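# Four arms sort stickered items into matching-colour containers

## Task

Put every item into the container whose colour matches the colour of the sticker on that item.

## Robot and tools

Robots: four identical i2rt Big YAM arms named arm1, arm2, arm3 and arm4. Each has six revolute joints, a two-finger parallel gripper and a wrist camera (arm1_cam_wrist to arm4_cam_wrist). Four fixed room cameras also watch: cam_room_a1, cam_room_a2, cam_room_b1, cam_room_b2. Foot poses in the scene frame (x, y, z in m; quaternion w, x, y, z), each foot facing along its own +x: arm1 (-0.644, +1.377, +0.914; 0.682, 0.007, 0.004, 0.731); arm2 (-0.655, -0.555, +0.928; 0.747, 0.002, 0.000, -0.665); arm3 (+0.651, -1.332, +0.868; 0.663, -0.004, -0.006, -0.748); arm4 (+0.648, +0.477, +0.879; 0.687, 0.001, 0.003, 0.727). A hand reaches roughly 1.0 m from its joint1 axis.

Frame: one shared scene frame, origin on the floor, +z up, lengths in metres. The printed "hand" is the point between the finger pads, about 1 cm short of the fingertips. In the hand's own axes, the fingers point along +z and separate along y. "hand_target" is where the hand would be at the joint targets currently held; under load it may stop short. Reported hand positions get less accurate at long reach.

move: one action for any subset of arms. Arguments arm1..arm4 (each an object, one per arm) plus optional cameras. An arm left out receives nothing new but may still be driving to an old target. Per arm:
- joints: absolute targets keyed by name: joint1_rad -2.879..2.879 (base yaw, + is counter-clockwise seen from above, 0 = along foot's +x); joint2_rad 0..3.141 (shoulder; 0 = upper arm pointing back, + raises it up then forward); joint3_rad 0..3.019 (elbow; 0 = folded, + opens); joint4_rad -1.692..1.57 (wrist pitch, + tips fingers up); joint5_rad -1.57..1.57 (sideways wrist swing, + to the arm's right); joint6_rad -2.094..2.094 (roll, + clockwise viewed from behind the hand); gripper_m 0..0.093 (fingertip gap in metres). Done tolerances: ±0.045, 0.14, 0.09, 0.055, 0.03, 0.035 rad, and ±0.003 m.
- target: an absolute hand pose [x, y, z, qw, qx, qy, qz], scene frame, metres, in the same form as the printed hand line. The hand follows a straight line from hand_target toward it. Alongside target, joints may contain only gripper_m, otherwise the call is refused.
- speed: peak path speed in m/s, 0.002..0.5, default 0.25; rotation capped at twice that value in rad/s. Only valid together with target.
All motions in one action begin at once; all hand paths end together, paced by the slowest. Paths last 0.5..10 s (longer ones are cut off at 10 s); no action exceeds 15 s. Each step the commanded pose is limited to 100 mm and 20 degrees from the measured hand, then solved by damped inverse kinematics, favouring position. Expect a cm or more of error and overshoot of speed near full stretch. Paths do not avoid obstacles or other arms. Joint-space moves can swing the hand widely because joints move at different rates.

wait: seconds 0..10, commands nothing, returns state and images. zoom_image: camera name and region [x0, y0, x1, y1] in pixels from the top-left, at most 504x504, only for a camera in the latest images. read_manual: section "licences", returns licence texts only. finished_scene: scene = the current scene's number; irreversible, only call once every item stays packed without help.

Reading results: "move: arm1 done; arm2 time_out" sums up each commanded arm. joint_status / hand_status give per-motion outcomes: done; off_target (resting away from target, possibly still pushing); time_out (each joint keeps a nearby target and keeps pushing, listed in on_its_own; send its reported position to relax it); not_followed (a safety check withheld the targets, "joint command not followed" or "pose unreachable"; the gripper part still runs, and the arm may keep trying until given new targets); limit_stop_at_motor_heat (resend the target). on_its_own lists uncommanded behaviour; its "held at" is a target, not a reading. Arms listed under "as last shown" were not commanded; their lines are repeats. "pictures" names the images in order; images can lag the state slightly. Joint velocities are rad/s (gripper m/s), "within noise" meaning still. Joint torques (N m, arm joints only) include gravity and offsets; joints 3 and 4 wrap sign beyond ±28 N m.

Gripper: gripping a hard part at full force reads up to ~0.005 m below its width (some units ~0.002 m above); closed on nothing reads 0.000..0.003. Commanding about 0.005 m below the first-touch reading gives full force (~50..64 N per pad); go less deep for fragile parts. Release by commanding well above the reading.

Avoid: dropping items, releasing them while moving, knocking anything off the work area or onto the floor, slamming. Never squeeze or press two robots together, including closing a gripper on another arm's fingers; the self/arm collision check can react too late and ignores fingers, gripper housings and cameras meeting. The arm does not stop on contact and keeps pushing hard. Holding loads, long stretched poses or pushing at unreachable targets heats motors: MOTOR HOT appears from 85 °C, and at 100 °C the arm goes limp and falls for 30..60 s (OVER-TEMPERATURE FAULT). Loose objects may occasionally be nudged by outside pushes. A refused call (bad value) cancels later move, wait and finished_scene calls in the same reply; an invalid one (unknown key or camera) does not. Time spent thinking lets the scene run with the last commands held.

Each tool is called after "Emit:" by a JSON object that holds its "method" and its "body", one argument or row to a line.

## Session

Emit:
{"method": "move", "body": {
  "arm1": {"joints": {"joint1_rad": 1.5, "joint2_rad": 1.318, "joint3_rad": 1.308, "joint4_rad": -1.141, "joint5_rad": 0, "joint6_rad": 0}},
  "arm2": {"joints": {"joint1_rad": -1.686, "joint2_rad": 1.318, "joint3_rad": 1.308, "joint4_rad": -1.141, "joint5_rad": 0, "joint6_rad": 0}},
  "arm3": {"joints": {"joint1_rad": 1.691, "joint2_rad": 1.255, "joint3_rad": 1.19, "joint4_rad": -0.98, "joint5_rad": 0, "joint6_rad": 0}},
  "arm4": {"joints": {"joint1_rad": -1.627, "joint2_rad": 1.255, "joint3_rad": 1.19, "joint4_rad": -0.98, "joint5_rad": 0, "joint6_rad": 0}},
  "cameras": ["arm1_cam_wrist", "arm2_cam_wrist", "arm3_cam_wrist", "arm4_cam_wrist", "cam_room_b1", "cam_room_b2"]
}}

Scene clock: 1.93 s.
Joint torques (N m): arm1=[-1.85 -9.93 12.62 1.36 0.06 -0.02] | arm2=[1.14 -13.57 12 1.77 -0.06 0.18] | arm3=[1.44 -10.52 11.47 0.84 0.11 -0.11] | arm4=[1.44 -12.45 11.37 1.1 0.08 -0.07]
Motor temperatures (°C): arm1=[20 23 28 23 21 21 21] | arm2=[23 24 28 22 22 20 23] | arm3=[24 23 25 23 24 23 23] | arm4=[22 22 25 22 25 21 24]
Heat: arm1: hottest joint3_rad 28 °C; arm2: hottest joint3_rad 28 °C; arm3: hottest joint3_rad 25 °C; arm4: hottest joint3_rad 25 °C.
move: arm1 done; arm2 done; arm3 done; arm4 done
Joint velocities: within noise
arm1.joint_positions: joint1_rad=+1.503 joint2_rad=+1.334 joint3_rad=+1.293 joint4_rad=-1.149 joint5_rad=-0.002 joint6_rad=+0.007 gripper_m=+0.09399
arm1.joint_status: all done
arm1.hand: x=-1.1115 y=+1.3763 z=+1.1922 quat_wxyz=(+0.000, +0.980, -0.003, -0.197) (m; scene frame)
arm1.hand_target: x=-1.1142 y=+1.3778 z=+1.2073 quat_wxyz=(-0.001, +0.976, -0.001, -0.216) (m; scene frame)
arm1.hand_status: not commanded
arm2.joint_positions: joint1_rad=-1.693 joint2_rad=+1.329 joint3_rad=+1.299 joint4_rad=-1.147 joint5_rad=+0.001 joint6_rad=-0.013 gripper_m=+0.09398
arm2.joint_status: all done
arm2.hand: x=-1.1288 y=-0.5532 z=+1.2033 quat_wxyz=(+0.004, -0.981, -0.004, +0.195) (m; scene frame)
arm2.hand_target: x=-1.1306 y=-0.5564 z=+1.2132 quat_wxyz=(+0.001, -0.978, -0.001, +0.208) (m; scene frame)
arm2.hand_status: not commanded
arm3.joint_positions: joint1_rad=+1.687 joint2_rad=+1.250 joint3_rad=+1.165 joint4_rad=-0.976 joint5_rad=-0.002 joint6_rad=+0.006 gripper_m=+0.09398
arm3.joint_status: all done
arm3.hand: x=+1.1181 y=-1.3300 z=+1.1322 quat_wxyz=(-0.253, -0.003, -0.968, +0.005) (m; scene frame)
arm3.hand_target: x=+1.1241 y=-1.3286 z=+1.1422 quat_wxyz=(-0.260, +0.002, -0.965, +0.007) (m; scene frame)
arm3.hand_status: not commanded
arm4.joint_positions: joint1_rad=-1.633 joint2_rad=+1.272 joint3_rad=+1.155 joint4_rad=-0.989 joint5_rad=+0.001 joint6_rad=+0.014 gripper_m=+0.09398
arm4.joint_status: all done
arm4.hand: x=+1.1140 y=+0.4748 z=+1.1251 quat_wxyz=(-0.228, -0.010, -0.974, +0.001) (m; scene frame)
arm4.hand_target: x=+1.1225 y=+0.4779 z=+1.1508 quat_wxyz=(-0.257, +0.001, -0.966, +0.002) (m; scene frame)
arm4.hand_status: not commanded
pictures: arm1_cam_wrist, arm2_cam_wrist, arm3_cam_wrist, arm4_cam_wrist, cam_room_b1, cam_room_b2
Images, in order (width x height): arm1_cam_wrist 672x504, arm2_cam_wrist 672x504, arm3_cam_wrist 672x504, arm4_cam_wrist 672x504, cam_room_b1 672x504, cam_room_b2 672x504.

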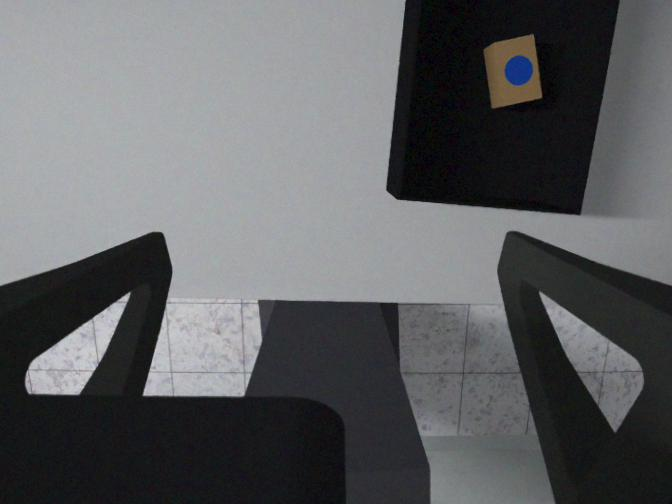

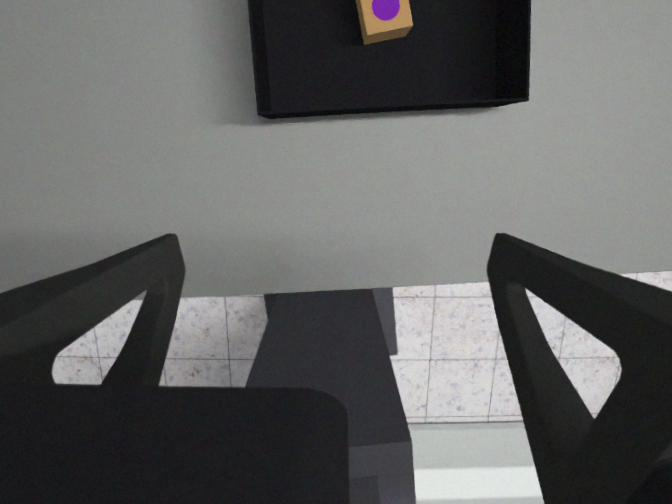

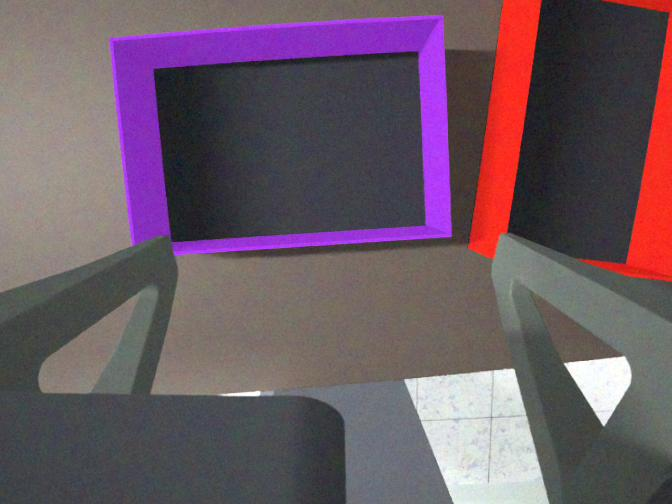

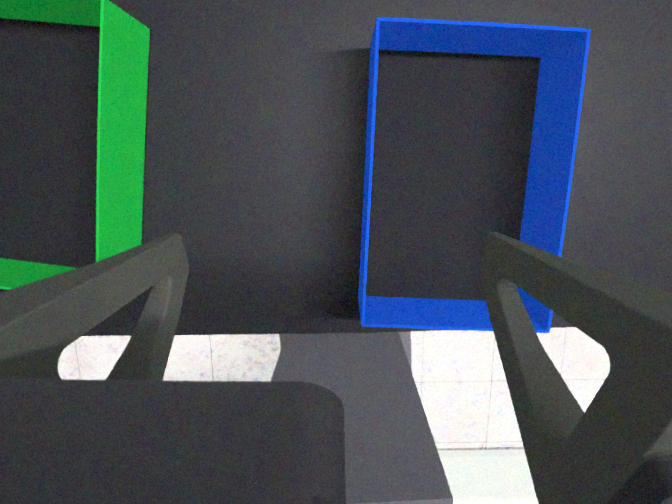

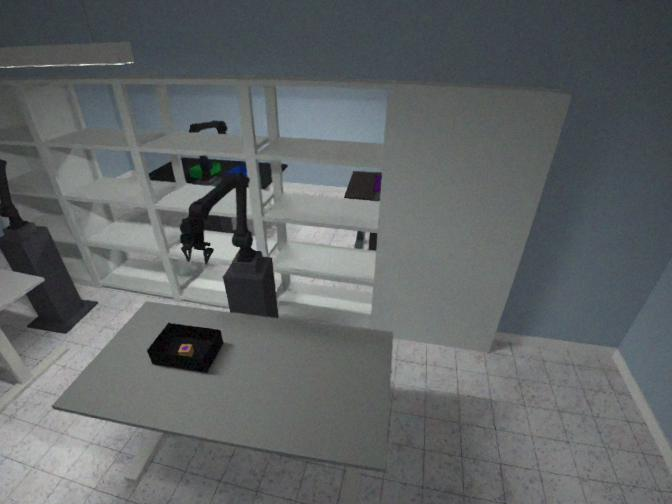

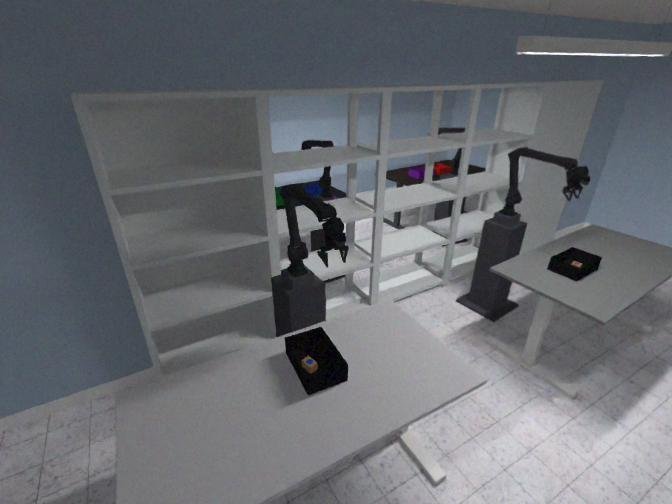

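Emit:
{"method": "move", "body": {
  "arm1": {"joints": {"joint1_rad": 1.176, "joint2_rad": 2.105, "joint3_rad": 1.595, "joint4_rad": -1.045, "joint5_rad": 0, "joint6_rad": -0.561}},
  "arm2": {"joints": {"joint1_rad": -1.779, "joint2_rad": 2.246, "joint3_rad": 1.815, "joint4_rad": -1.126, "joint5_rad": 0, "joint6_rad": -0.302}},
  "arm3": {"joints": {"joint1_rad": -1.968, "joint2_rad": 0.824, "joint3_rad": 0.9, "joint4_rad": -1.264, "joint5_rad": 0, "joint6_rad": 0}},
  "arm4": {"joints": {"joint1_rad": 0.878, "joint2_rad": 0.824, "joint3_rad": 0.876, "joint4_rad": -1.264, "joint5_rad": 0, "joint6_rad": 0}},
  "cameras": ["arm1_cam_wrist", "arm2_cam_wrist"]
}}

Scene clock: 18.83 s.
Joint torques (N m): arm1=[-0.85 -19.14 11.17 0.32 -0.06 -0.06] | arm2=[1.26 -25.47 12.23 0.7 -0.1 -0.08] | arm3=[0.56 -3.78 8.65 0.5 -0.06 -0.11] | arm4=[1.03 -3.08 8.92 0.32 0.11 -0.06]
Motor temperatures (°C): arm1=[20 24 31 23 21 21 21] | arm2=[23 25 30 22 22 20 23] | arm3=[24 23 26 23 24 23 23] | arm4=[22 22 29 22 25 21 24]
Heat: arm1: hottest joint3_rad 31 °C; arm2: hottest joint3_rad 30 °C; arm3: hottest joint3_rad 26 °C; arm4: hottest joint3_rad 29 °C.
move: arm1 done; arm2 done; arm3 done; arm4 done
Joint velocities: within noise
arm1.joint_positions: joint1_rad=+1.171 joint2_rad=+2.125 joint3_rad=+1.570 joint4_rad=-1.047 joint5_rad=+0.002 joint6_rad=-0.553 gripper_m=+0.09399
arm1.joint_status: all done
arm1.hand: x=-1.2072 y=+1.5719 z=+0.8928 quat_wxyz=(+0.004, +0.994, +0.111, +0.007) (m; scene frame)
arm1.hand_target: x=-1.2216 y=+1.5733 z=+0.9129 quat_wxyz=(-0.006, +0.993, +0.117, -0.014) (m; scene frame)
arm1.hand_status: not commanded
arm2.joint_positions: joint1_rad=-1.786 joint2_rad=+2.255 joint3_rad=+1.779 joint4_rad=-1.128 joint5_rad=+0.001 joint6_rad=-0.287 gripper_m=+0.09398
arm2.joint_status: all done
arm2.hand: x=-1.2969 y=-0.4915 z=+0.8872 quat_wxyz=(-0.001, -0.995, -0.094, -0.018) (m; scene frame)
arm2.hand_target: x=-1.3142 y=-0.4946 z=+0.9053 quat_wxyz=(+0.003, -0.994, -0.105, +0.006) (m; scene frame)
arm2.hand_status: not commanded
arm3.joint_positions: joint1_rad=-1.959 joint2_rad=+0.826 joint3_rad=+0.907 joint4_rad=-1.257 joint5_rad=+0.002 joint6_rad=+0.005 gripper_m=+0.09403
arm3.joint_status: all done
arm3.hand: x=+0.3976 y=-1.1861 z=+1.1242 quat_wxyz=(+0.043, -0.949, +0.251, +0.187) (m; scene frame)
arm3.hand_target: x=+0.4015 y=-1.1856 z=+1.1207 quat_wxyz=(+0.042, -0.949, +0.253, +0.182) (m; scene frame)
arm3.hand_status: not commanded
arm4.joint_positions: joint1_rad=+0.877 joint2_rad=+0.822 joint3_rad=+0.875 joint4_rad=-1.255 joint5_rad=-0.001 joint6_rad=+0.012 gripper_m=+0.09402
arm4.joint_status: all done
arm4.hand: x=+0.4211 y=+0.6472 z=+1.1247 quat_wxyz=(-0.053, +0.931, -0.314, -0.176) (m; scene frame)
arm4.hand_target: x=+0.4223 y=+0.6462 z=+1.1240 quat_wxyz=(-0.053, +0.934, -0.308, -0.171) (m; scene frame)
arm4.hand_status: not commanded
pictures: arm1_cam_wrist, arm2_cam_wrist
Images, in order (width x height): arm1_cam_wrist 672x504, arm2_cam_wrist 672x504.

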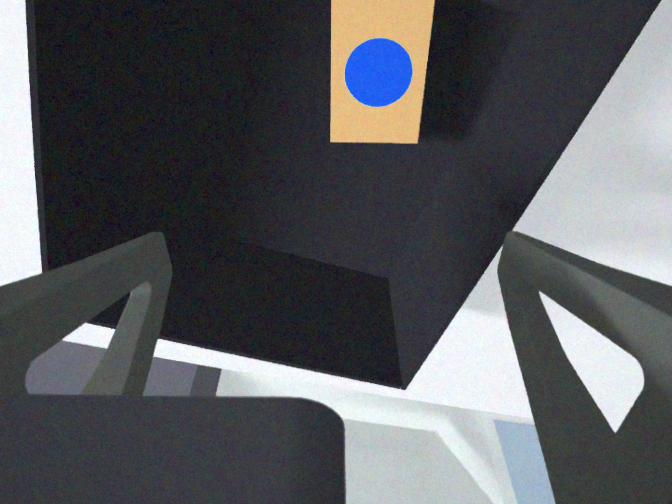

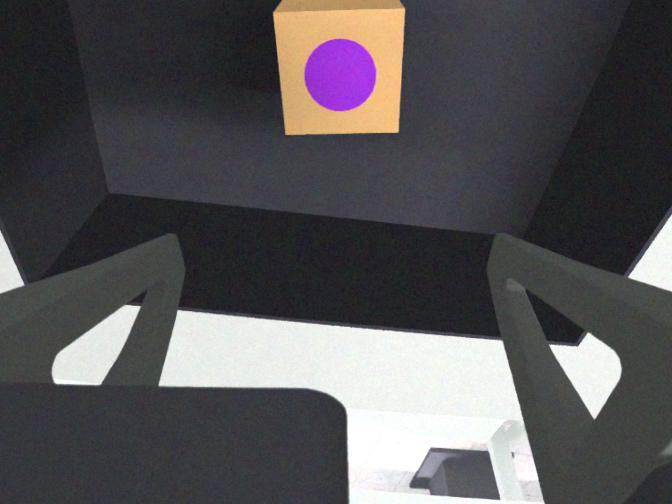

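Emit:
{"method": "move", "body": {
  "arm1": {"joints": {"joint1_rad": 1.15, "joint2_rad": 2.368, "joint3_rad": 1.633, "joint4_rad": -0.803, "joint6_rad": -0.57}},
  "arm2": {"joints": {"joint2_rad": 2.478, "joint3_rad": 1.837, "joint4_rad": -0.885}},
  "cameras": ["arm1_cam_wrist", "arm2_cam_wrist"]
}}

Emit:
{"method": "move", "body": {
  "arm1": {"joints": {"gripper_m": 0.025}},
  "arm2": {"joints": {"gripper_m": 0.043}},
  "cameras": ["arm1_cam_wrist", "arm2_cam_wrist"]
}}

Scene clock: 32.33 s.
Joint torques (N m): arm1=[-2.55 -21.3 9.24 0.77 -0.06 -0.06] | arm2=[1.2 -26.29 9.88 1.21 -0.1 -0.08] | arm3=[0.62 -3.96 8.65 0.46 -0.07 -0.11] | arm4=[1.14 -3.31 8.94 0.47 0.14 -0.07]
Motor temperatures (°C): arm1=[20 25 32 23 21 21 21] | arm2=[23 26 32 22 22 20 23] | arm3=[24 23 26 23 24 23 23] | arm4=[22 22 30 22 24 21 24]
Heat: arm1: hottest joint3_rad 32 °C; arm2: hottest joint3_rad 32 °C; arm3: hottest joint3_rad 26 °C; arm4: hottest joint3_rad 30 °C.
move: arm1 done; arm2 done
Joint velocities: within noise
arm1.joint_positions: joint1_rad=+1.159 joint2_rad=+2.390 joint3_rad=+1.614 joint4_rad=-0.815 joint5_rad=+0.000 joint6_rad=-0.562 gripper_m=+0.09397
arm1.joint_status: all done
arm1.hand: x=-1.2230 y=+1.5844 z=+0.7496 quat_wxyz=(+0.002, +0.994, +0.109, +0.002) (m; scene frame)
arm1.hand_target: x=-1.2387 y=+1.5960 z=+0.7684 quat_wxyz=(-0.009, +0.994, +0.109, -0.022) (m; scene frame)
arm1.hand_status: not commanded
arm2.joint_positions: joint1_rad=-1.786 joint2_rad=+2.485 joint3_rad=+1.818 joint4_rad=-0.898 joint5_rad=+0.001 joint6_rad=-0.287 gripper_m=+0.09398
arm2.joint_status: all done
arm2.hand: x=-1.3161 y=-0.4891 z=+0.7526 quat_wxyz=(+0.003, -0.996, -0.094, +0.001) (m; scene frame)
arm2.hand_target: x=-1.3309 y=-0.4926 z=+0.7631 quat_wxyz=(+0.006, -0.994, -0.105, +0.021) (m; scene frame)
arm2.hand_status: not commanded
arm3, arm4: as last shown
pictures: arm1_cam_wrist, arm2_cam_wrist
Images, in order (width x height): arm1_cam_wrist 672x504, arm2_cam_wrist 672x504.

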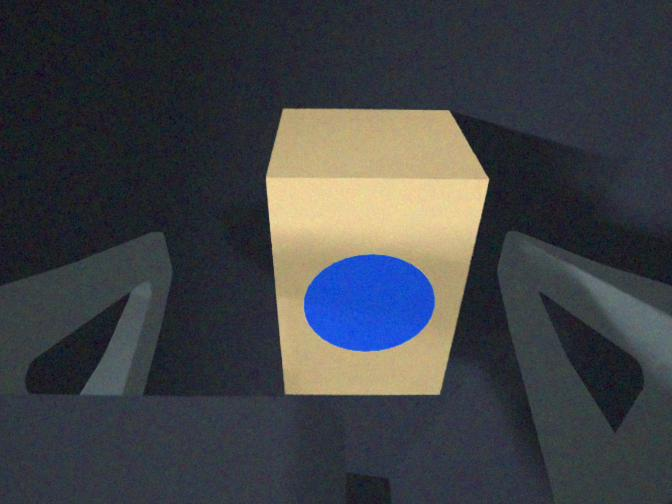

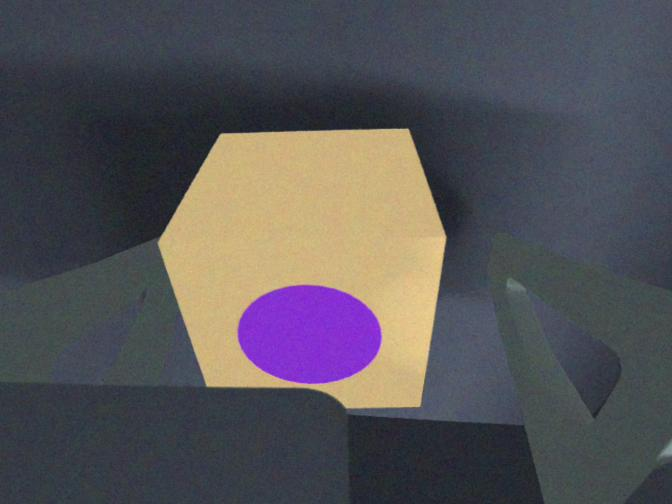

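Scene clock: 33.00 s.
Joint torques (N m): arm1=[-2.37 -21.3 9.26 0.8 -0.05 -0.04] | arm2=[1.2 -26.52 9.85 1.22 -0.14 -0.08] | arm3=[0.62 -3.9 8.65 0.43 -0.06 -0.11] | arm4=[1.49 -3.37 8.99 0.34 0.08 -0.04]
Motor temperatures (°C): arm1=[20 25 32 23 21 21 21] | arm2=[23 26 32 22 22 20 23] | arm3=[24 23 26 23 24 23 23] | arm4=[22 22 30 22 24 21 24]
Heat: arm1: hottest joint3_rad 32 °C; arm2: hottest joint3_rad 32 °C; arm3: hottest joint3_rad 26 °C; arm4: hottest joint3_rad 30 °C.
move: arm1 off_target; arm2 off_target
Joint velocities: within noise
arm1.joint_positions: joint1_rad=+1.159 joint2_rad=+2.390 joint3_rad=+1.614 joint4_rad=-0.814 joint5_rad=+0.001 joint6_rad=-0.562 gripper_m=+0.04361
arm1.joint_status: gripper_m off_target (ended at +0.04364, target +0.02500)
arm1.hand: x=-1.2232 y=+1.5845 z=+0.7498 quat_wxyz=(+0.002, +0.994, +0.109, +0.001) (m; scene frame)
arm1.hand_target: x=-1.2388 y=+1.5959 z=+0.7685 quat_wxyz=(-0.009, +0.994, +0.109, -0.022) (m; scene frame)
arm1.hand_status: not commanded
arm2.joint_positions: joint1_rad=-1.786 joint2_rad=+2.485 joint3_rad=+1.818 joint4_rad=-0.898 joint5_rad=+0.002 joint6_rad=-0.288 gripper_m=+0.05291
arm2.joint_status: gripper_m off_target (ended at +0.05293, target +0.04300)
arm2.hand: x=-1.3161 y=-0.4890 z=+0.7526 quat_wxyz=(+0.003, -0.995, -0.095, +0.001) (m; scene frame)
arm2.hand_target: x=-1.3309 y=-0.4925 z=+0.7631 quat_wxyz=(+0.006, -0.994, -0.105, +0.021) (m; scene frame)
arm2.hand_status: not commanded
arm3, arm4: as last shown
pictures: arm1_cam_wrist, arm2_cam_wrist
Images, in order (width x height): arm1_cam_wrist 672x504, arm2_cam_wrist 672x504.

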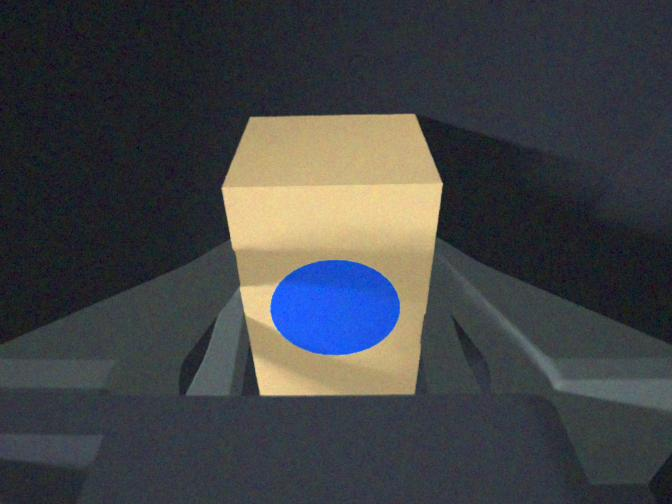

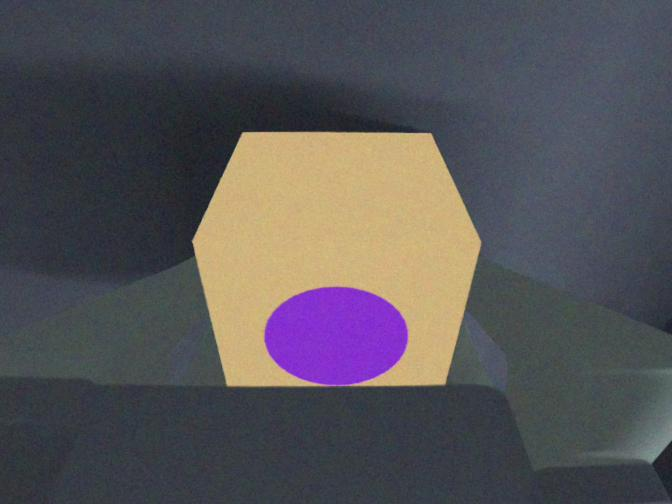

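Emit:
{"method": "move", "body": {
  "arm1": {"joints": {"joint2_rad": 2.12, "joint3_rad": 1.63, "joint4_rad": -1.07}},
  "arm2": {"joints": {"joint2_rad": 2.22, "joint3_rad": 1.80, "joint4_rad": -1.13}},
  "cameras": []
}}

Emit:
{"method": "move", "body": {
  "arm1": {"joints": {"joint1_rad": -2.249, "joint2_rad": 0.824, "joint3_rad": 0.876, "joint4_rad": -1.264, "joint5_rad": 0, "joint6_rad": 0}},
  "arm2": {"joints": {"joint1_rad": 0.918, "joint2_rad": 0.824, "joint3_rad": 0.876, "joint4_rad": -1.264, "joint5_rad": 0, "joint6_rad": 0}},
  "cameras": ["arm1_cam_wrist", "arm2_cam_wrist"]
}}

Emit:
{"method": "move", "body": {
  "arm1": {"target": [-0.0412, 0.9565, 1.052, 0, 0.2999, 0.954, 0], "speed": 0.4},
  "arm2": {"target": [-0.012, -0.936, 1.060, 0, 0.2639, 0.9646, 0], "speed": 0.4},
  "cameras": ["arm1_cam_wrist", "arm2_cam_wrist"]
}}

Emit:
{"method": "move", "body": {
  "arm1": {"target": [-0.0412, 0.9565, 1.010, 0, 0.2999, 0.954, 0], "speed": 0.1},
  "arm2": {"target": [-0.012, -0.936, 1.010, 0, 0.2639, 0.9646, 0], "speed": 0.1},
  "cameras": ["arm1_cam_wrist", "arm2_cam_wrist"]
}}

Scene clock: 42.97 s.
Joint torques (N m): arm1=[-2.61 -17.61 10.74 0.14 -0.04 -0.07] | arm2=[1.2 -22.42 10.45 0.25 -0.14 -0.07] | arm3=[0.67 -3.84 8.65 0.47 -0.06 -0.11] | arm4=[0.85 -3.14 8.81 0.32 0.11 -0.06]
Motor temperatures (°C): arm1=[20 25 32 23 21 21 21] | arm2=[23 27 33 22 22 20 23] | arm3=[24 23 27 23 24 23 23] | arm4=[22 22 31 22 24 21 24]
Heat: arm1: hottest joint3_rad 32 °C; arm2: hottest joint3_rad 33 °C; arm3: hottest joint3_rad 27 °C; arm4: hottest joint3_rad 31 °C.
move: arm1 done; arm2 done
Joint velocities: within noise
arm1.joint_positions: joint1_rad=+1.159 joint2_rad=+2.116 joint3_rad=+1.614 joint4_rad=-1.060 joint5_rad=+0.001 joint6_rad=-0.562 gripper_m=+0.04363
arm1.joint_status: all done
arm1.hand: x=-1.2212 y=+1.5843 z=+0.9132 quat_wxyz=(-0.005, +0.994, +0.109, -0.012) (m; scene frame)
arm1.hand_target: x=-1.2228 y=+1.5906 z=+0.9160 quat_wxyz=(-0.005, +0.994, +0.109, -0.012) (m; scene frame)
arm1.hand_status: not commanded
arm2.joint_positions: joint1_rad=-1.786 joint2_rad=+2.196 joint3_rad=+1.792 joint4_rad=-1.118 joint5_rad=+0.002 joint6_rad=-0.288 gripper_m=+0.05291
arm2.joint_status: all done
arm2.hand: x=-1.3135 y=-0.4898 z=+0.9289 quat_wxyz=(+0.007, -0.995, -0.095, +0.023) (m; scene frame)
arm2.hand_target: x=-1.3112 y=-0.4948 z=+0.9167 quat_wxyz=(+0.004, -0.994, -0.105, +0.009) (m; scene frame)
arm2.hand_status: not commanded
arm3, arm4: as last shown
pictures: none
No camera images: "cameras" was empty.

Scene clock: 45.43 s.
Joint torques (N m): arm1=[-2.37 -1.85 11.59 0.64 -0.05 0.13] | arm2=[1.03 -4.25 10.21 1.02 0.13 0.22] | arm3=[0.73 -3.84 8.65 0.47 -0.07 -0.11] | arm4=[1.14 -3.31 8.84 0.34 0.13 -0.06]
Motor temperatures (°C): arm1=[20 25 32 23 21 21 22] | arm2=[23 27 32 22 22 20 23] | arm3=[24 23 27 23 24 23 23] | arm4=[22 22 31 22 24 21 24]
Heat: arm1: hottest joint3_rad 32 °C; arm2: hottest joint3_rad 32 °C; arm3: hottest joint3_rad 27 °C; arm4: hottest joint3_rad 31 °C.
move: arm1 done; arm2 done
Joint velocities: within noise
arm1.joint_positions: joint1_rad=-2.244 joint2_rad=+0.831 joint3_rad=+0.874 joint4_rad=-1.254 joint5_rad=+0.002 joint6_rad=-0.007 gripper_m=+0.04379
arm1.joint_status: all done
arm1.hand: x=-0.4060 y=+1.2142 z=+1.1524 quat_wxyz=(-0.163, -0.290, -0.942, +0.056) (m; scene frame)
arm1.hand_target: x=-0.4088 y=+1.2148 z=+1.1543 quat_wxyz=(-0.163, -0.295, -0.940, +0.055) (m; scene frame)
arm1.hand_status: not commanded
arm2.joint_positions: joint1_rad=+0.915 joint2_rad=+0.824 joint3_rad=+0.888 joint4_rad=-1.252 joint5_rad=-0.003 joint6_rad=-0.015 gripper_m=+0.05293
arm2.joint_status: all done
arm2.hand: x=-0.4088 y=-0.7035 z=+1.1792 quat_wxyz=(-0.184, -0.254, -0.948, +0.049) (m; scene frame)
arm2.hand_target: x=-0.4132 y=-0.7005 z=+1.1722 quat_wxyz=(-0.172, -0.261, -0.949, +0.045) (m; scene frame)
arm2.hand_status: not commanded
arm3, arm4: as last shown
pictures: arm1_cam_wrist, arm2_cam_wrist
Images, in order (width x height): arm1_cam_wrist 672x504, arm2_cam_wrist 672x504.

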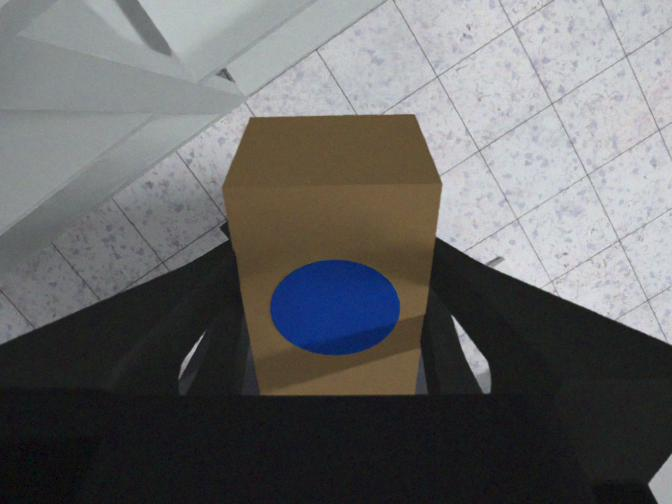

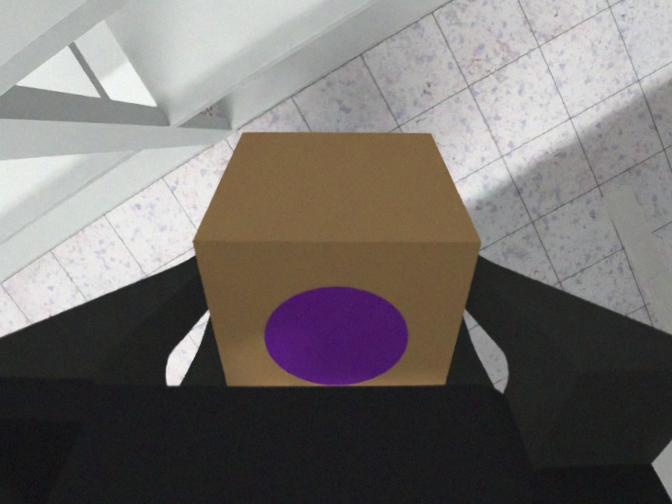

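Scene clock: 47.63 s.
Joint torques (N m): arm1=[-3.14 -22.77 15.79 0.08 -0.04 0.09] | arm2=[1.32 -26.87 15.5 0.17 0.13 0.22] | arm3=[0.73 -3.84 8.64 0.46 -0.07 -0.1] | arm4=[0.79 -3.43 8.92 0.38 0.14 -0.06]
Motor temperatures (°C): arm1=[20 25 33 23 21 21 22] | arm2=[23 27 33 22 22 20 23] | arm3=[24 23 27 23 24 23 23] | arm4=[22 22 31 22 24 21 24]
Heat: arm1: hottest joint3_rad 33 °C; arm2: hottest joint3_rad 33 °C; arm3: hottest joint3_rad 27 °C; arm4: hottest joint3_rad 31 °C.
move: arm1 off_target; arm2 off_target
Joint velocities: within noise
arm1.joint_positions: joint1_rad=-2.244 joint2_rad=+2.397 joint3_rad=+2.493 joint4_rad=-1.684 joint5_rad=-0.005 joint6_rad=-0.006 gripper_m=+0.04379
arm1.joint_status: not commanded
arm1.hand: x=-0.0473 y=+0.9670 z=+1.0315 quat_wxyz=(+0.016, -0.295, -0.955, -0.004) (m; scene frame)
arm1.hand_target: x=-0.0423 y=+0.9574 z=+1.0519 quat_wxyz=(-0.007, -0.300, -0.954, +0.002) (m; scene frame)
arm1.hand_status: off_target (0.024 m and 1.9 deg from the pose sent, 0.458 m and 19.8 deg at the start; a joint's target at an end of its range on 21 of 66 steps)
arm2.joint_positions: joint1_rad=+0.915 joint2_rad=+2.443 joint3_rad=+2.550 joint4_rad=-1.670 joint5_rad=+0.000 joint6_rad=-0.014 gripper_m=+0.05293
arm2.joint_status: not commanded
arm2.hand: x=-0.0228 y=-0.9345 z=+1.0455 quat_wxyz=(-0.005, -0.260, -0.966, -0.001) (m; scene frame)
arm2.hand_target: x=-0.0132 y=-0.9353 z=+1.0597 quat_wxyz=(-0.021, -0.264, -0.964, +0.006) (m; scene frame)
arm2.hand_status: off_target (0.018 m and 0.7 deg from the pose sent, 0.475 m and 22.0 deg at the start; a joint's target at an end of its range on 23 of 66 steps)
arm3, arm4: as last shown
pictures: arm1_cam_wrist, arm2_cam_wrist
Images, in order (width x height): arm1_cam_wrist 672x504, arm2_cam_wrist 672x504.

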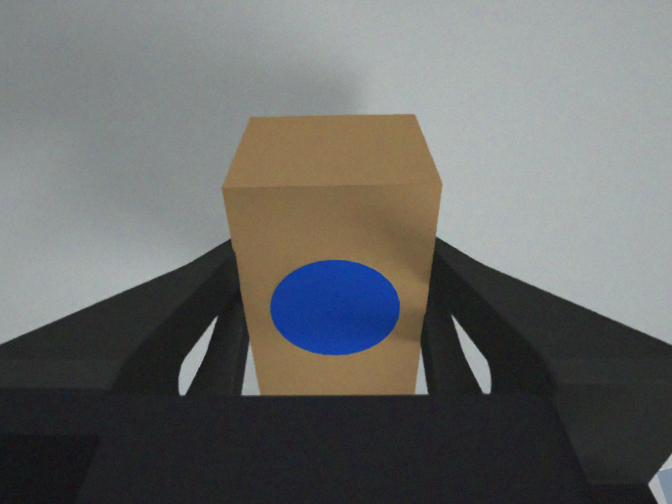

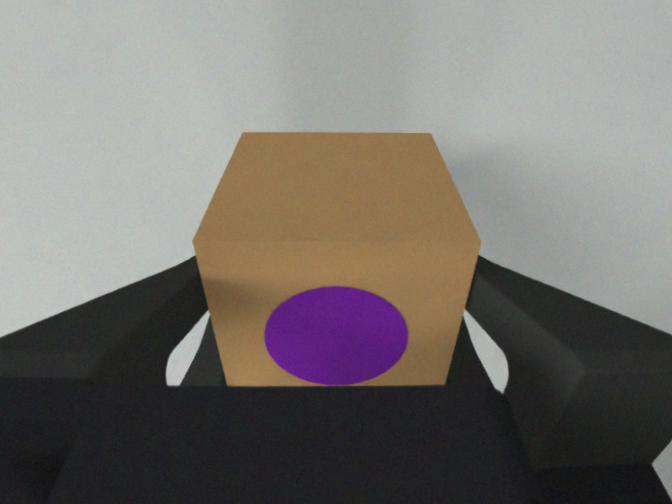

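Scene clock: 48.87 s.
Joint torques (N m): arm1=[-2.9 -21.36 9.85 0.85 -0.04 0.06] | arm2=[1.32 -25.23 11.28 1.17 0.13 0.22] | arm3=[0.85 -4.07 8.65 0.44 -0.07 -0.1] | arm4=[1.08 -2.84 8.95 0.39 0.12 -0.04]
Motor temperatures (°C): arm1=[20 26 33 23 21 21 22] | arm2=[23 27 33 22 22 20 23] | arm3=[24 23 27 23 24 23 23] | arm4=[22 22 31 22 24 21 24]
Heat: arm1: hottest joint3_rad 33 °C; arm2: hottest joint3_rad 33 °C; arm3: hottest joint3_rad 27 °C; arm4: hottest joint3_rad 31 °C.
move: arm1 off_target; arm2 off_target
Joint velocities: within noise
arm1.joint_positions: joint1_rad=-2.244 joint2_rad=+2.397 joint3_rad=+2.462 joint4_rad=-1.617 joint5_rad=-0.006 joint6_rad=-0.006 gripper_m=+0.04379
arm1.joint_status: not commanded
arm1.hand: x=-0.0394 y=+0.9615 z=+1.0194 quat_wxyz=(-0.002, -0.295, -0.956, +0.001) (m; scene frame)
arm1.hand_target: x=-0.0412 y=+0.9566 z=+1.0101 quat_wxyz=(+0.000, -0.300, -0.954, +0.000) (m; scene frame)
arm1.hand_status: off_target (0.011 m and 0.7 deg from the pose sent, 0.025 m and 2.0 deg at the start)
arm2.joint_positions: joint1_rad=+0.915 joint2_rad=+2.466 joint3_rad=+2.550 joint4_rad=-1.645 joint5_rad=+0.000 joint6_rad=-0.014 gripper_m=+0.05293
arm2.joint_status: not commanded
arm2.hand: x=-0.0179 y=-0.9374 z=+1.0291 quat_wxyz=(-0.006, -0.260, -0.966, +0.000) (m; scene frame)
arm2.hand_target: x=-0.0126 y=-0.9357 z=+1.0101 quat_wxyz=(+0.000, -0.264, -0.965, +0.000) (m; scene frame)
arm2.hand_status: off_target (0.020 m and 0.8 deg from the pose sent, 0.037 m and 0.7 deg at the start)
arm3, arm4: as last shown
pictures: arm1_cam_wrist, arm2_cam_wrist
Images, in order (width x height): arm1_cam_wrist 672x504, arm2_cam_wrist 672x504.

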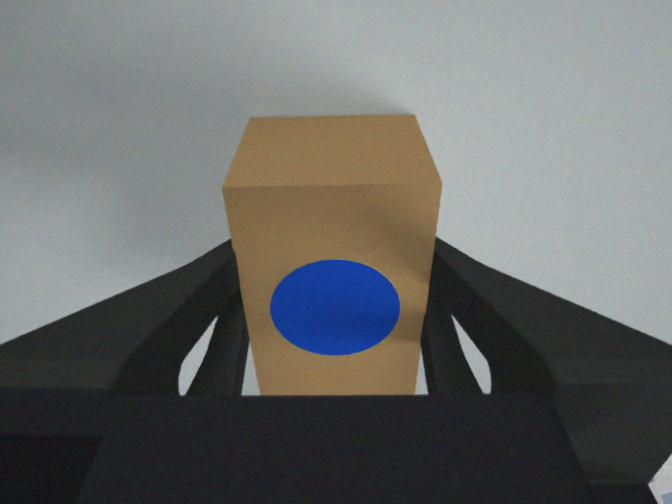

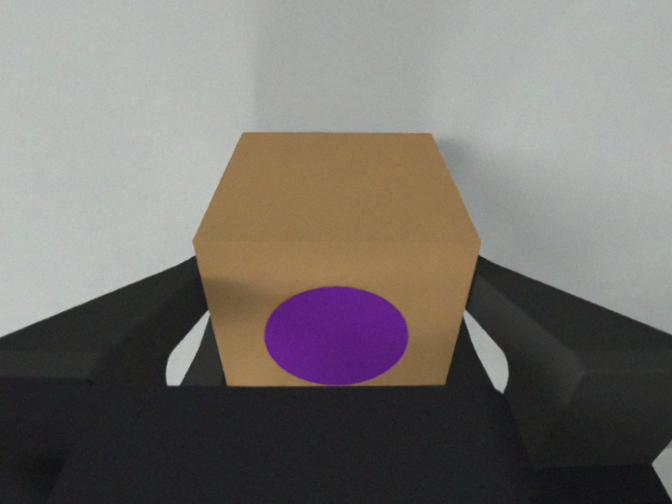

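Emit:
{"method": "move", "body": {
  "arm1": {"target": [-0.0412, 0.9565, 1.006, 0, 0.2999, 0.954, 0], "speed": 0.1},
  "arm2": {"target": [-0.012, -0.936, 0.998, 0, 0.2639, 0.9646, 0], "speed": 0.1},
  "cameras": []
}}

Emit:
{"method": "move", "body": {
  "arm1": {"joints": {"gripper_m": 0.093}},
  "arm2": {"joints": {"gripper_m": 0.093}},
  "cameras": ["arm1_cam_wrist", "arm2_cam_wrist"]
}}

Emit:
{"method": "move", "body": {
  "arm1": {"target": [-0.2175, 1.0795, 1.09, 0, 0.2999, 0.954, 0], "speed": 0.35},
  "arm2": {"target": [-0.245, -0.797, 1.10, 0, 0.2639, 0.9646, 0], "speed": 0.35},
  "cameras": []
}}

Emit:
{"method": "move", "body": {
  "arm1": {"joints": {"joint2_rad": 0.824, "joint3_rad": 0.876, "joint4_rad": -1.264}},
  "arm2": {"joints": {"joint2_rad": 0.824, "joint3_rad": 0.876, "joint4_rad": -1.264}},
  "arm3": {"target": [0.03, -0.985, 1.06, 0.0651, -0.9348, 0.243, 0.2505], "speed": 0.4},
  "arm4": {"target": [0.04, 0.922, 1.04, 0.0804, -0.9181, 0.3001, 0.246], "speed": 0.4},
  "cameras": ["arm3_cam_wrist", "arm4_cam_wrist"]
}}

Scene clock: 72.17 s.
Joint torques (N m): arm1=[-2.43 -21.25 8.9 1.21 0.02 0.05] | arm2=[1.32 -25.58 9.59 1.35 0.13 0.21] | arm3=[0.56 -3.78 8.66 0.5 -0.07 -0.1] | arm4=[0.73 -3.02 8.98 0.42 0.1 -0.03]
Motor temperatures (°C): arm1=[20 27 33 23 21 21 22] | arm2=[23 28 32 22 22 20 24] | arm3=[24 23 27 23 24 23 23] | arm4=[22 22 32 22 24 21 24]
Heat: arm1: hottest joint3_rad 33 °C; arm2: hottest joint3_rad 32 °C; arm3: hottest joint3_rad 27 °C; arm4: hottest joint3_rad 32 °C.
move: arm1 off_target; arm2 off_target
Joint velocities: within noise
arm1.joint_positions: joint1_rad=-2.244 joint2_rad=+2.397 joint3_rad=+2.459 joint4_rad=-1.615 joint5_rad=-0.006 joint6_rad=-0.006 gripper_m=+0.04379
arm1.joint_status: not commanded
arm1.hand: x=-0.0395 y=+0.9616 z=+1.0184 quat_wxyz=(-0.001, -0.295, -0.956, +0.001) (m; scene frame)
arm1.hand_target: x=-0.0414 y=+0.9568 z=+1.0061 quat_wxyz=(+0.000, -0.300, -0.954, +0.000) (m; scene frame)
arm1.hand_status: off_target (0.014 m and 0.7 deg from the pose sent, 0.014 m and 0.7 deg at the start)
arm2.joint_positions: joint1_rad=+0.915 joint2_rad=+2.466 joint3_rad=+2.535 joint4_rad=-1.615 joint5_rad=+0.000 joint6_rad=-0.013 gripper_m=+0.05293
arm2.joint_status: not commanded
arm2.hand: x=-0.0145 y=-0.9394 z=+1.0232 quat_wxyz=(-0.013, -0.260, -0.966, +0.002) (m; scene frame)
arm2.hand_target: x=-0.0127 y=-0.9357 z=+0.9982 quat_wxyz=(+0.000, -0.264, -0.965, +0.000) (m; scene frame)
arm2.hand_status: off_target (0.026 m and 1.5 deg from the pose sent, 0.032 m and 0.8 deg at the start)
arm3, arm4: as last shown
pictures: none
No camera images: "cameras" was empty.

Scene clock: 72.77 s.
Joint torques (N m): arm1=[-2.43 -21.89 10.69 0.88 0.01 0.08] | arm2=[1.32 -25.47 9.65 1.33 0.13 0.21] | arm3=[0.79 -3.9 8.65 0.44 -0.06 -0.1] | arm4=[0.67 -3.49 8.99 0.32 0.11 -0.06]
Motor temperatures (°C): arm1=[20 27 33 23 21 21 22] | arm2=[23 28 32 22 22 20 24] | arm3=[24 23 27 23 24 23 23] | arm4=[22 22 32 22 24 21 24]
Heat: arm1: hottest joint3_rad 33 °C; arm2: hottest joint3_rad 32 °C; arm3: hottest joint3_rad 27 °C; arm4: hottest joint3_rad 32 °C.
move: arm1 done; arm2 done
Joint velocities: within noise
arm1.joint_positions: joint1_rad=-2.244 joint2_rad=+2.397 joint3_rad=+2.441 joint4_rad=-1.608 joint5_rad=-0.006 joint6_rad=-0.006 gripper_m=+0.09296
arm1.joint_status: all done
arm1.hand: x=-0.0414 y=+0.9629 z=+1.0116 quat_wxyz=(+0.004, -0.295, -0.956, -0.001) (m; scene frame)
arm1.hand_target: x=-0.0414 y=+0.9567 z=+1.0061 quat_wxyz=(+0.000, -0.300, -0.954, +0.000) (m; scene frame)
arm1.hand_status: not commanded
arm2.joint_positions: joint1_rad=+0.915 joint2_rad=+2.466 joint3_rad=+2.535 joint4_rad=-1.615 joint5_rad=+0.000 joint6_rad=-0.013 gripper_m=+0.09293
arm2.joint_status: all done
arm2.hand: x=-0.0145 y=-0.9394 z=+1.0232 quat_wxyz=(-0.013, -0.260, -0.966, +0.002) (m; scene frame)
arm2.hand_target: x=-0.0127 y=-0.9357 z=+0.9982 quat_wxyz=(+0.000, -0.264, -0.965, +0.000) (m; scene frame)
arm2.hand_status: not commanded
arm3.joint_positions: joint1_rad=-1.959 joint2_rad=+0.826 joint3_rad=+0.907 joint4_rad=-1.257 joint5_rad=+0.002 joint6_rad=+0.005 gripper_m=+0.09403
arm3.joint_status: not commanded
arm3.hand: x=+0.3976 y=-1.1861 z=+1.1242 quat_wxyz=(+0.043, -0.949, +0.251, +0.187) (m; scene frame)
arm3.hand_target: x=+0.4015 y=-1.1856 z=+1.1207 quat_wxyz=(+0.042, -0.949, +0.253, +0.182) (m; scene frame)
arm3.hand_status: not commanded
arm4.joint_positions: joint1_rad=+0.877 joint2_rad=+0.822 joint3_rad=+0.875 joint4_rad=-1.255 joint5_rad=-0.001 joint6_rad=+0.012 gripper_m=+0.09402
arm4.joint_status: not commanded
arm4.hand: x=+0.4211 y=+0.6472 z=+1.1247 quat_wxyz=(-0.053, +0.931, -0.314, -0.176) (m; scene frame)
arm4.hand_target: x=+0.4223 y=+0.6462 z=+1.1240 quat_wxyz=(-0.053, +0.934, -0.308, -0.171) (m; scene frame)
arm4.hand_status: not commanded
pictures: arm1_cam_wrist, arm2_cam_wrist
Images, in order (width x height): arm1_cam_wrist 672x504, arm2_cam_wrist 672x504.

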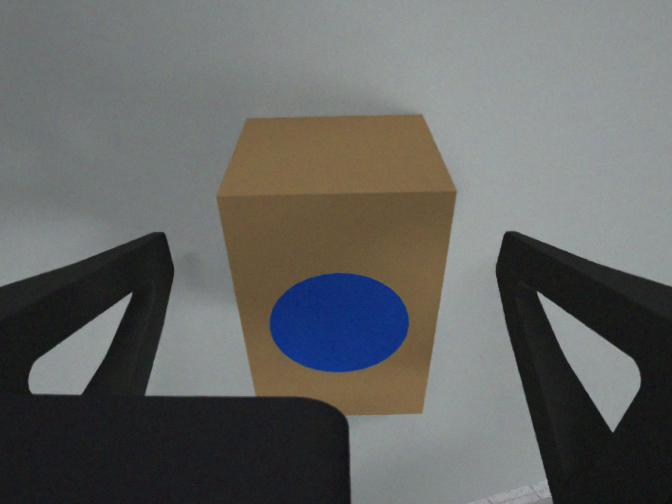

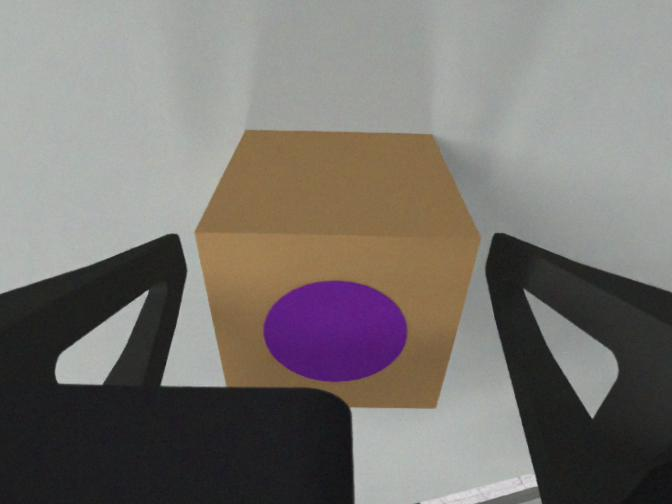

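Scene clock: 74.30 s.
Joint torques (N m): arm1=[-2.61 -12.98 10.29 0.91 0.12 0.05] | arm2=[0.91 -14.45 9.21 1.05 -0.04 0.22] | arm3=[0.56 -3.96 8.69 0.46 -0.06 -0.11] | arm4=[0.62 -3.25 8.92 0.31 0.14 -0.08]
Motor temperatures (°C): arm1=[20 27 33 23 21 21 22] | arm2=[23 28 32 22 22 20 24] | arm3=[24 23 27 23 24 23 23] | arm4=[22 22 32 22 24 21 24]
Heat: arm1: hottest joint3_rad 33 °C; arm2: hottest joint3_rad 32 °C; arm3: hottest joint3_rad 27 °C; arm4: hottest joint3_rad 32 °C.
move: arm1 done; arm2 off_target
Joint velocities: within noise
arm1.joint_positions: joint1_rad=-2.249 joint2_rad=+1.696 joint3_rad=+1.522 joint4_rad=-1.390 joint5_rad=-0.008 joint6_rad=-0.001 gripper_m=+0.09297
arm1.joint_status: not commanded
arm1.hand: x=-0.2186 y=+1.0832 z=+1.0923 quat_wxyz=(+0.003, -0.299, -0.954, -0.002) (m; scene frame)
arm1.hand_target: x=-0.2176 y=+1.0795 z=+1.0900 quat_wxyz=(+0.000, -0.300, -0.954, +0.000) (m; scene frame)
arm1.hand_status: done (0.005 m and 0.4 deg from the pose sent, 0.225 m and 0.8 deg at the start)
arm2.joint_positions: joint1_rad=+0.922 joint2_rad=+1.594 joint3_rad=+1.389 joint4_rad=-1.345 joint5_rad=+0.004 joint6_rad=-0.010 gripper_m=+0.09293
arm2.joint_status: not commanded
arm2.hand: x=-0.2443 y=-0.7993 z=+1.1121 quat_wxyz=(-0.010, -0.258, -0.966, +0.003) (m; scene frame)
arm2.hand_target: x=-0.2451 y=-0.7970 z=+1.1002 quat_wxyz=(+0.000, -0.264, -0.965, +0.000) (m; scene frame)
arm2.hand_status: off_target (0.012 m and 1.4 deg from the pose sent, 0.282 m and 1.5 deg at the start)
arm3, arm4: as last shown
pictures: none
No camera images: "cameras" was empty.

Scene clock: 76.33 s.
Joint torques (N m): arm1=[-1.61 -1.08 11.38 1.26 0.09 0] | arm2=[0.97 -4.19 9.99 1.72 -0.04 0.21] | arm3=[1.79 -21.95 13.71 0.65 0.13 -0.1] | arm4=[1.14 -22.77 12.6 0.42 0.2 -0.05]
Motor temperatures (°C): arm1=[20 27 33 23 21 21 22] | arm2=[23 28 32 22 22 20 24] | arm3=[24 23 28 23 24 23 23] | arm4=[22 22 33 22 24 21 24]
Heat: arm1: hottest joint3_rad 33 °C; arm2: hottest joint3_rad 32 °C; arm3: hottest joint3_rad 28 °C; arm4: hottest joint3_rad 33 °C.
move: arm1 done; arm2 done; arm3 off_target; arm4 off_target
Joint velocities: within noise
arm1.joint_positions: joint1_rad=-2.249 joint2_rad=+0.827 joint3_rad=+0.876 joint4_rad=-1.270 joint5_rad=-0.008 joint6_rad=-0.001 gripper_m=+0.09297
arm1.joint_status: all done
arm1.hand: x=-0.4090 y=+1.2166 z=+1.1529 quat_wxyz=(-0.159, -0.294, -0.941, +0.050) (m; scene frame)
arm1.hand_target: x=-0.4088 y=+1.2147 z=+1.1543 quat_wxyz=(-0.163, -0.294, -0.940, +0.052) (m; scene frame)
arm1.hand_status: not commanded
arm2.joint_positions: joint1_rad=+0.922 joint2_rad=+0.822 joint3_rad=+0.890 joint4_rad=-1.270 joint5_rad=+0.004 joint6_rad=-0.010 gripper_m=+0.09293
arm2.joint_status: all done
arm2.hand: x=-0.4118 y=-0.7010 z=+1.1790 quat_wxyz=(-0.177, -0.254, -0.950, +0.049) (m; scene frame)
arm2.hand_target: x=-0.4125 y=-0.6994 z=+1.1723 quat_wxyz=(-0.172, -0.260, -0.949, +0.046) (m; scene frame)
arm2.hand_status: not commanded
arm3.joint_positions: joint1_rad=-1.959 joint2_rad=+1.892 joint3_rad=+1.684 joint4_rad=-0.879 joint5_rad=+0.010 joint6_rad=+0.005 gripper_m=+0.09403
arm3.joint_status: not commanded
arm3.hand: x=+0.0457 y=-0.9893 z=+1.0339 quat_wxyz=(+0.058, -0.939, +0.249, +0.229) (m; scene frame)
arm3.hand_target: x=+0.0313 y=-0.9857 z=+1.0601 quat_wxyz=(+0.065, -0.935, +0.243, +0.251) (m; scene frame)
arm3.hand_status: off_target (0.031 m and 2.8 deg from the pose sent, 0.424 m and 7.9 deg at the start)
arm4.joint_positions: joint1_rad=+0.878 joint2_rad=+2.028 joint3_rad=+1.814 joint4_rad=-0.865 joint5_rad=+0.003 joint6_rad=+0.012 gripper_m=+0.09402
arm4.joint_status: not commanded
arm4.hand: x=+0.0543 y=+0.9177 z=+1.0230 quat_wxyz=(-0.074, +0.919, -0.310, -0.233) (m; scene frame)
arm4.hand_target: x=+0.0408 y=+0.9213 z=+1.0402 quat_wxyz=(-0.080, +0.918, -0.300, -0.247) (m; scene frame)
arm4.hand_status: off_target (0.023 m and 2.0 deg from the pose sent, 0.477 m and 8.9 deg at the start)
pictures: arm3_cam_wrist, arm4_cam_wrist
Images, in order (width x height): arm3_cam_wrist 672x504, arm4_cam_wrist 672x504.

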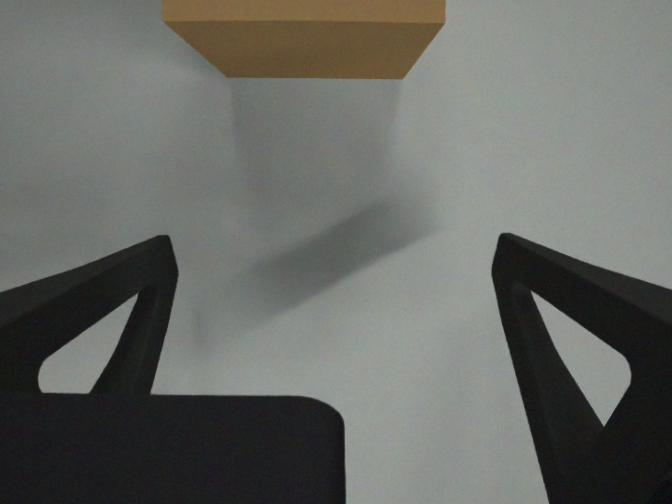

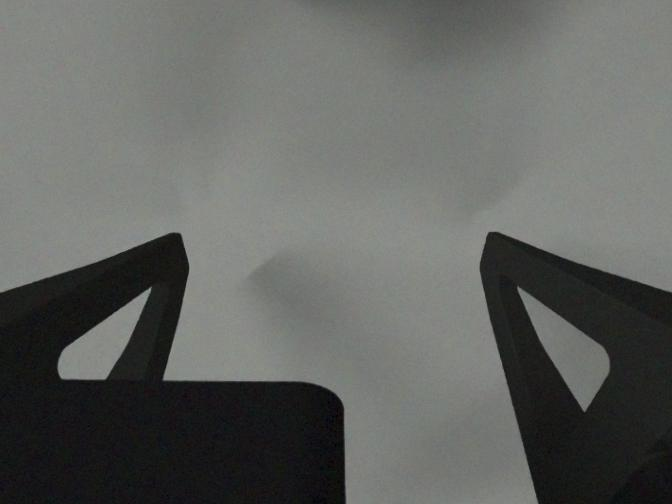

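Emit:
{"method": "move", "body": {
  "arm3": {"joints": {"joint1_rad": -1.948, "joint2_rad": 2.116, "joint3_rad": 2.005, "joint4_rad": -0.905}},
  "arm4": {"target": [-0.038, 0.975, 1.033, 0.0804, -0.9181, 0.3001, 0.246], "speed": 0.25},
  "cameras": ["arm3_cam_wrist", "arm4_cam_wrist"]
}}

Scene clock: 84.87 s.
Joint torques (N m): arm1=[-2.02 -1.79 11.26 1.17 0.06 0.02] | arm2=[1.03 -4.13 10 1.73 -0.04 0.21] | arm3=[2.26 -23.59 12.98 1.09 0.11 -0.11] | arm4=[1.49 -26.81 12.77 0.44 0.2 -0.03]
Motor temperatures (°C): arm1=[20 27 33 23 21 21 22] | arm2=[23 27 32 22 22 20 23] | arm3=[24 24 29 23 24 23 23] | arm4=[22 24 35 22 24 21 24]
Heat: arm1: hottest joint3_rad 33 °C; arm2: hottest joint3_rad 32 °C; arm3: hottest joint3_rad 29 °C; arm4: hottest joint3_rad 35 °C.
move: arm3 done; arm4 off_target
Joint velocities: within noise
arm1, arm2: as last shown
arm3.joint_positions: joint1_rad=-1.958 joint2_rad=+2.096 joint3_rad=+1.961 joint4_rad=-0.906 joint5_rad=+0.011 joint6_rad=+0.007 gripper_m=+0.09402
arm3.joint_status: all done
arm3.hand: x=-0.0234 y=-0.9511 z=+1.0222 quat_wxyz=(+0.064, -0.933, +0.249, +0.250) (m; scene frame)
arm3.hand_target: x=-0.0380 y=-0.9518 z=+1.0293 quat_wxyz=(+0.067, -0.932, +0.241, +0.262) (m; scene frame)
arm3.hand_status: not commanded
arm4.joint_positions: joint1_rad=+0.883 joint2_rad=+2.359 joint3_rad=+2.385 joint4_rad=-1.095 joint5_rad=+0.005 joint6_rad=+0.012 gripper_m=+0.09402
arm4.joint_status: not commanded
arm4.hand: x=-0.0274 y=+0.9736 z=+1.0245 quat_wxyz=(-0.075, +0.918, -0.308, -0.237) (m; scene frame)
arm4.hand_target: x=-0.0374 y=+0.9746 z=+1.0330 quat_wxyz=(-0.081, +0.918, -0.300, -0.247) (m; scene frame)
arm4.hand_status: off_target (0.014 m and 1.4 deg from the pose sent, 0.109 m and 2.0 deg at the start)
pictures: arm3_cam_wrist, arm4_cam_wrist
Images, in order (width x height): arm3_cam_wrist 672x504, arm4_cam_wrist 672x504.

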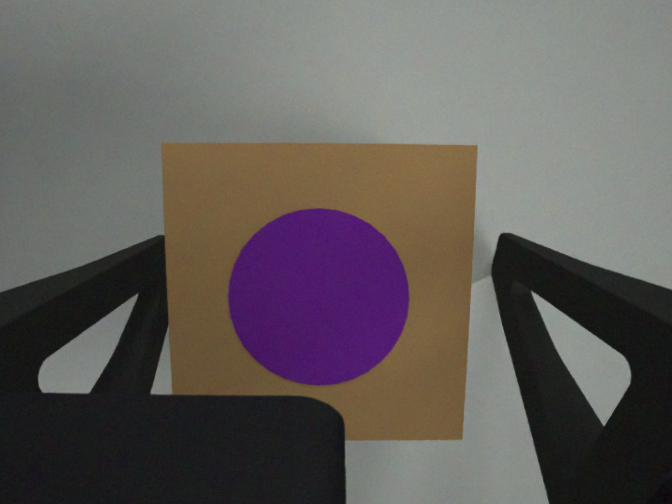

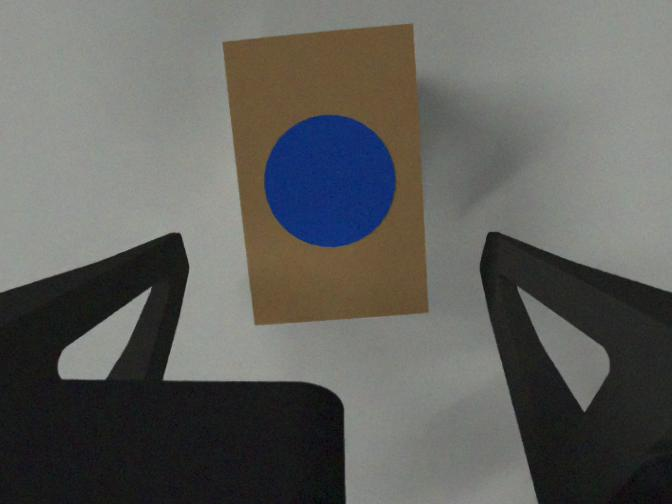

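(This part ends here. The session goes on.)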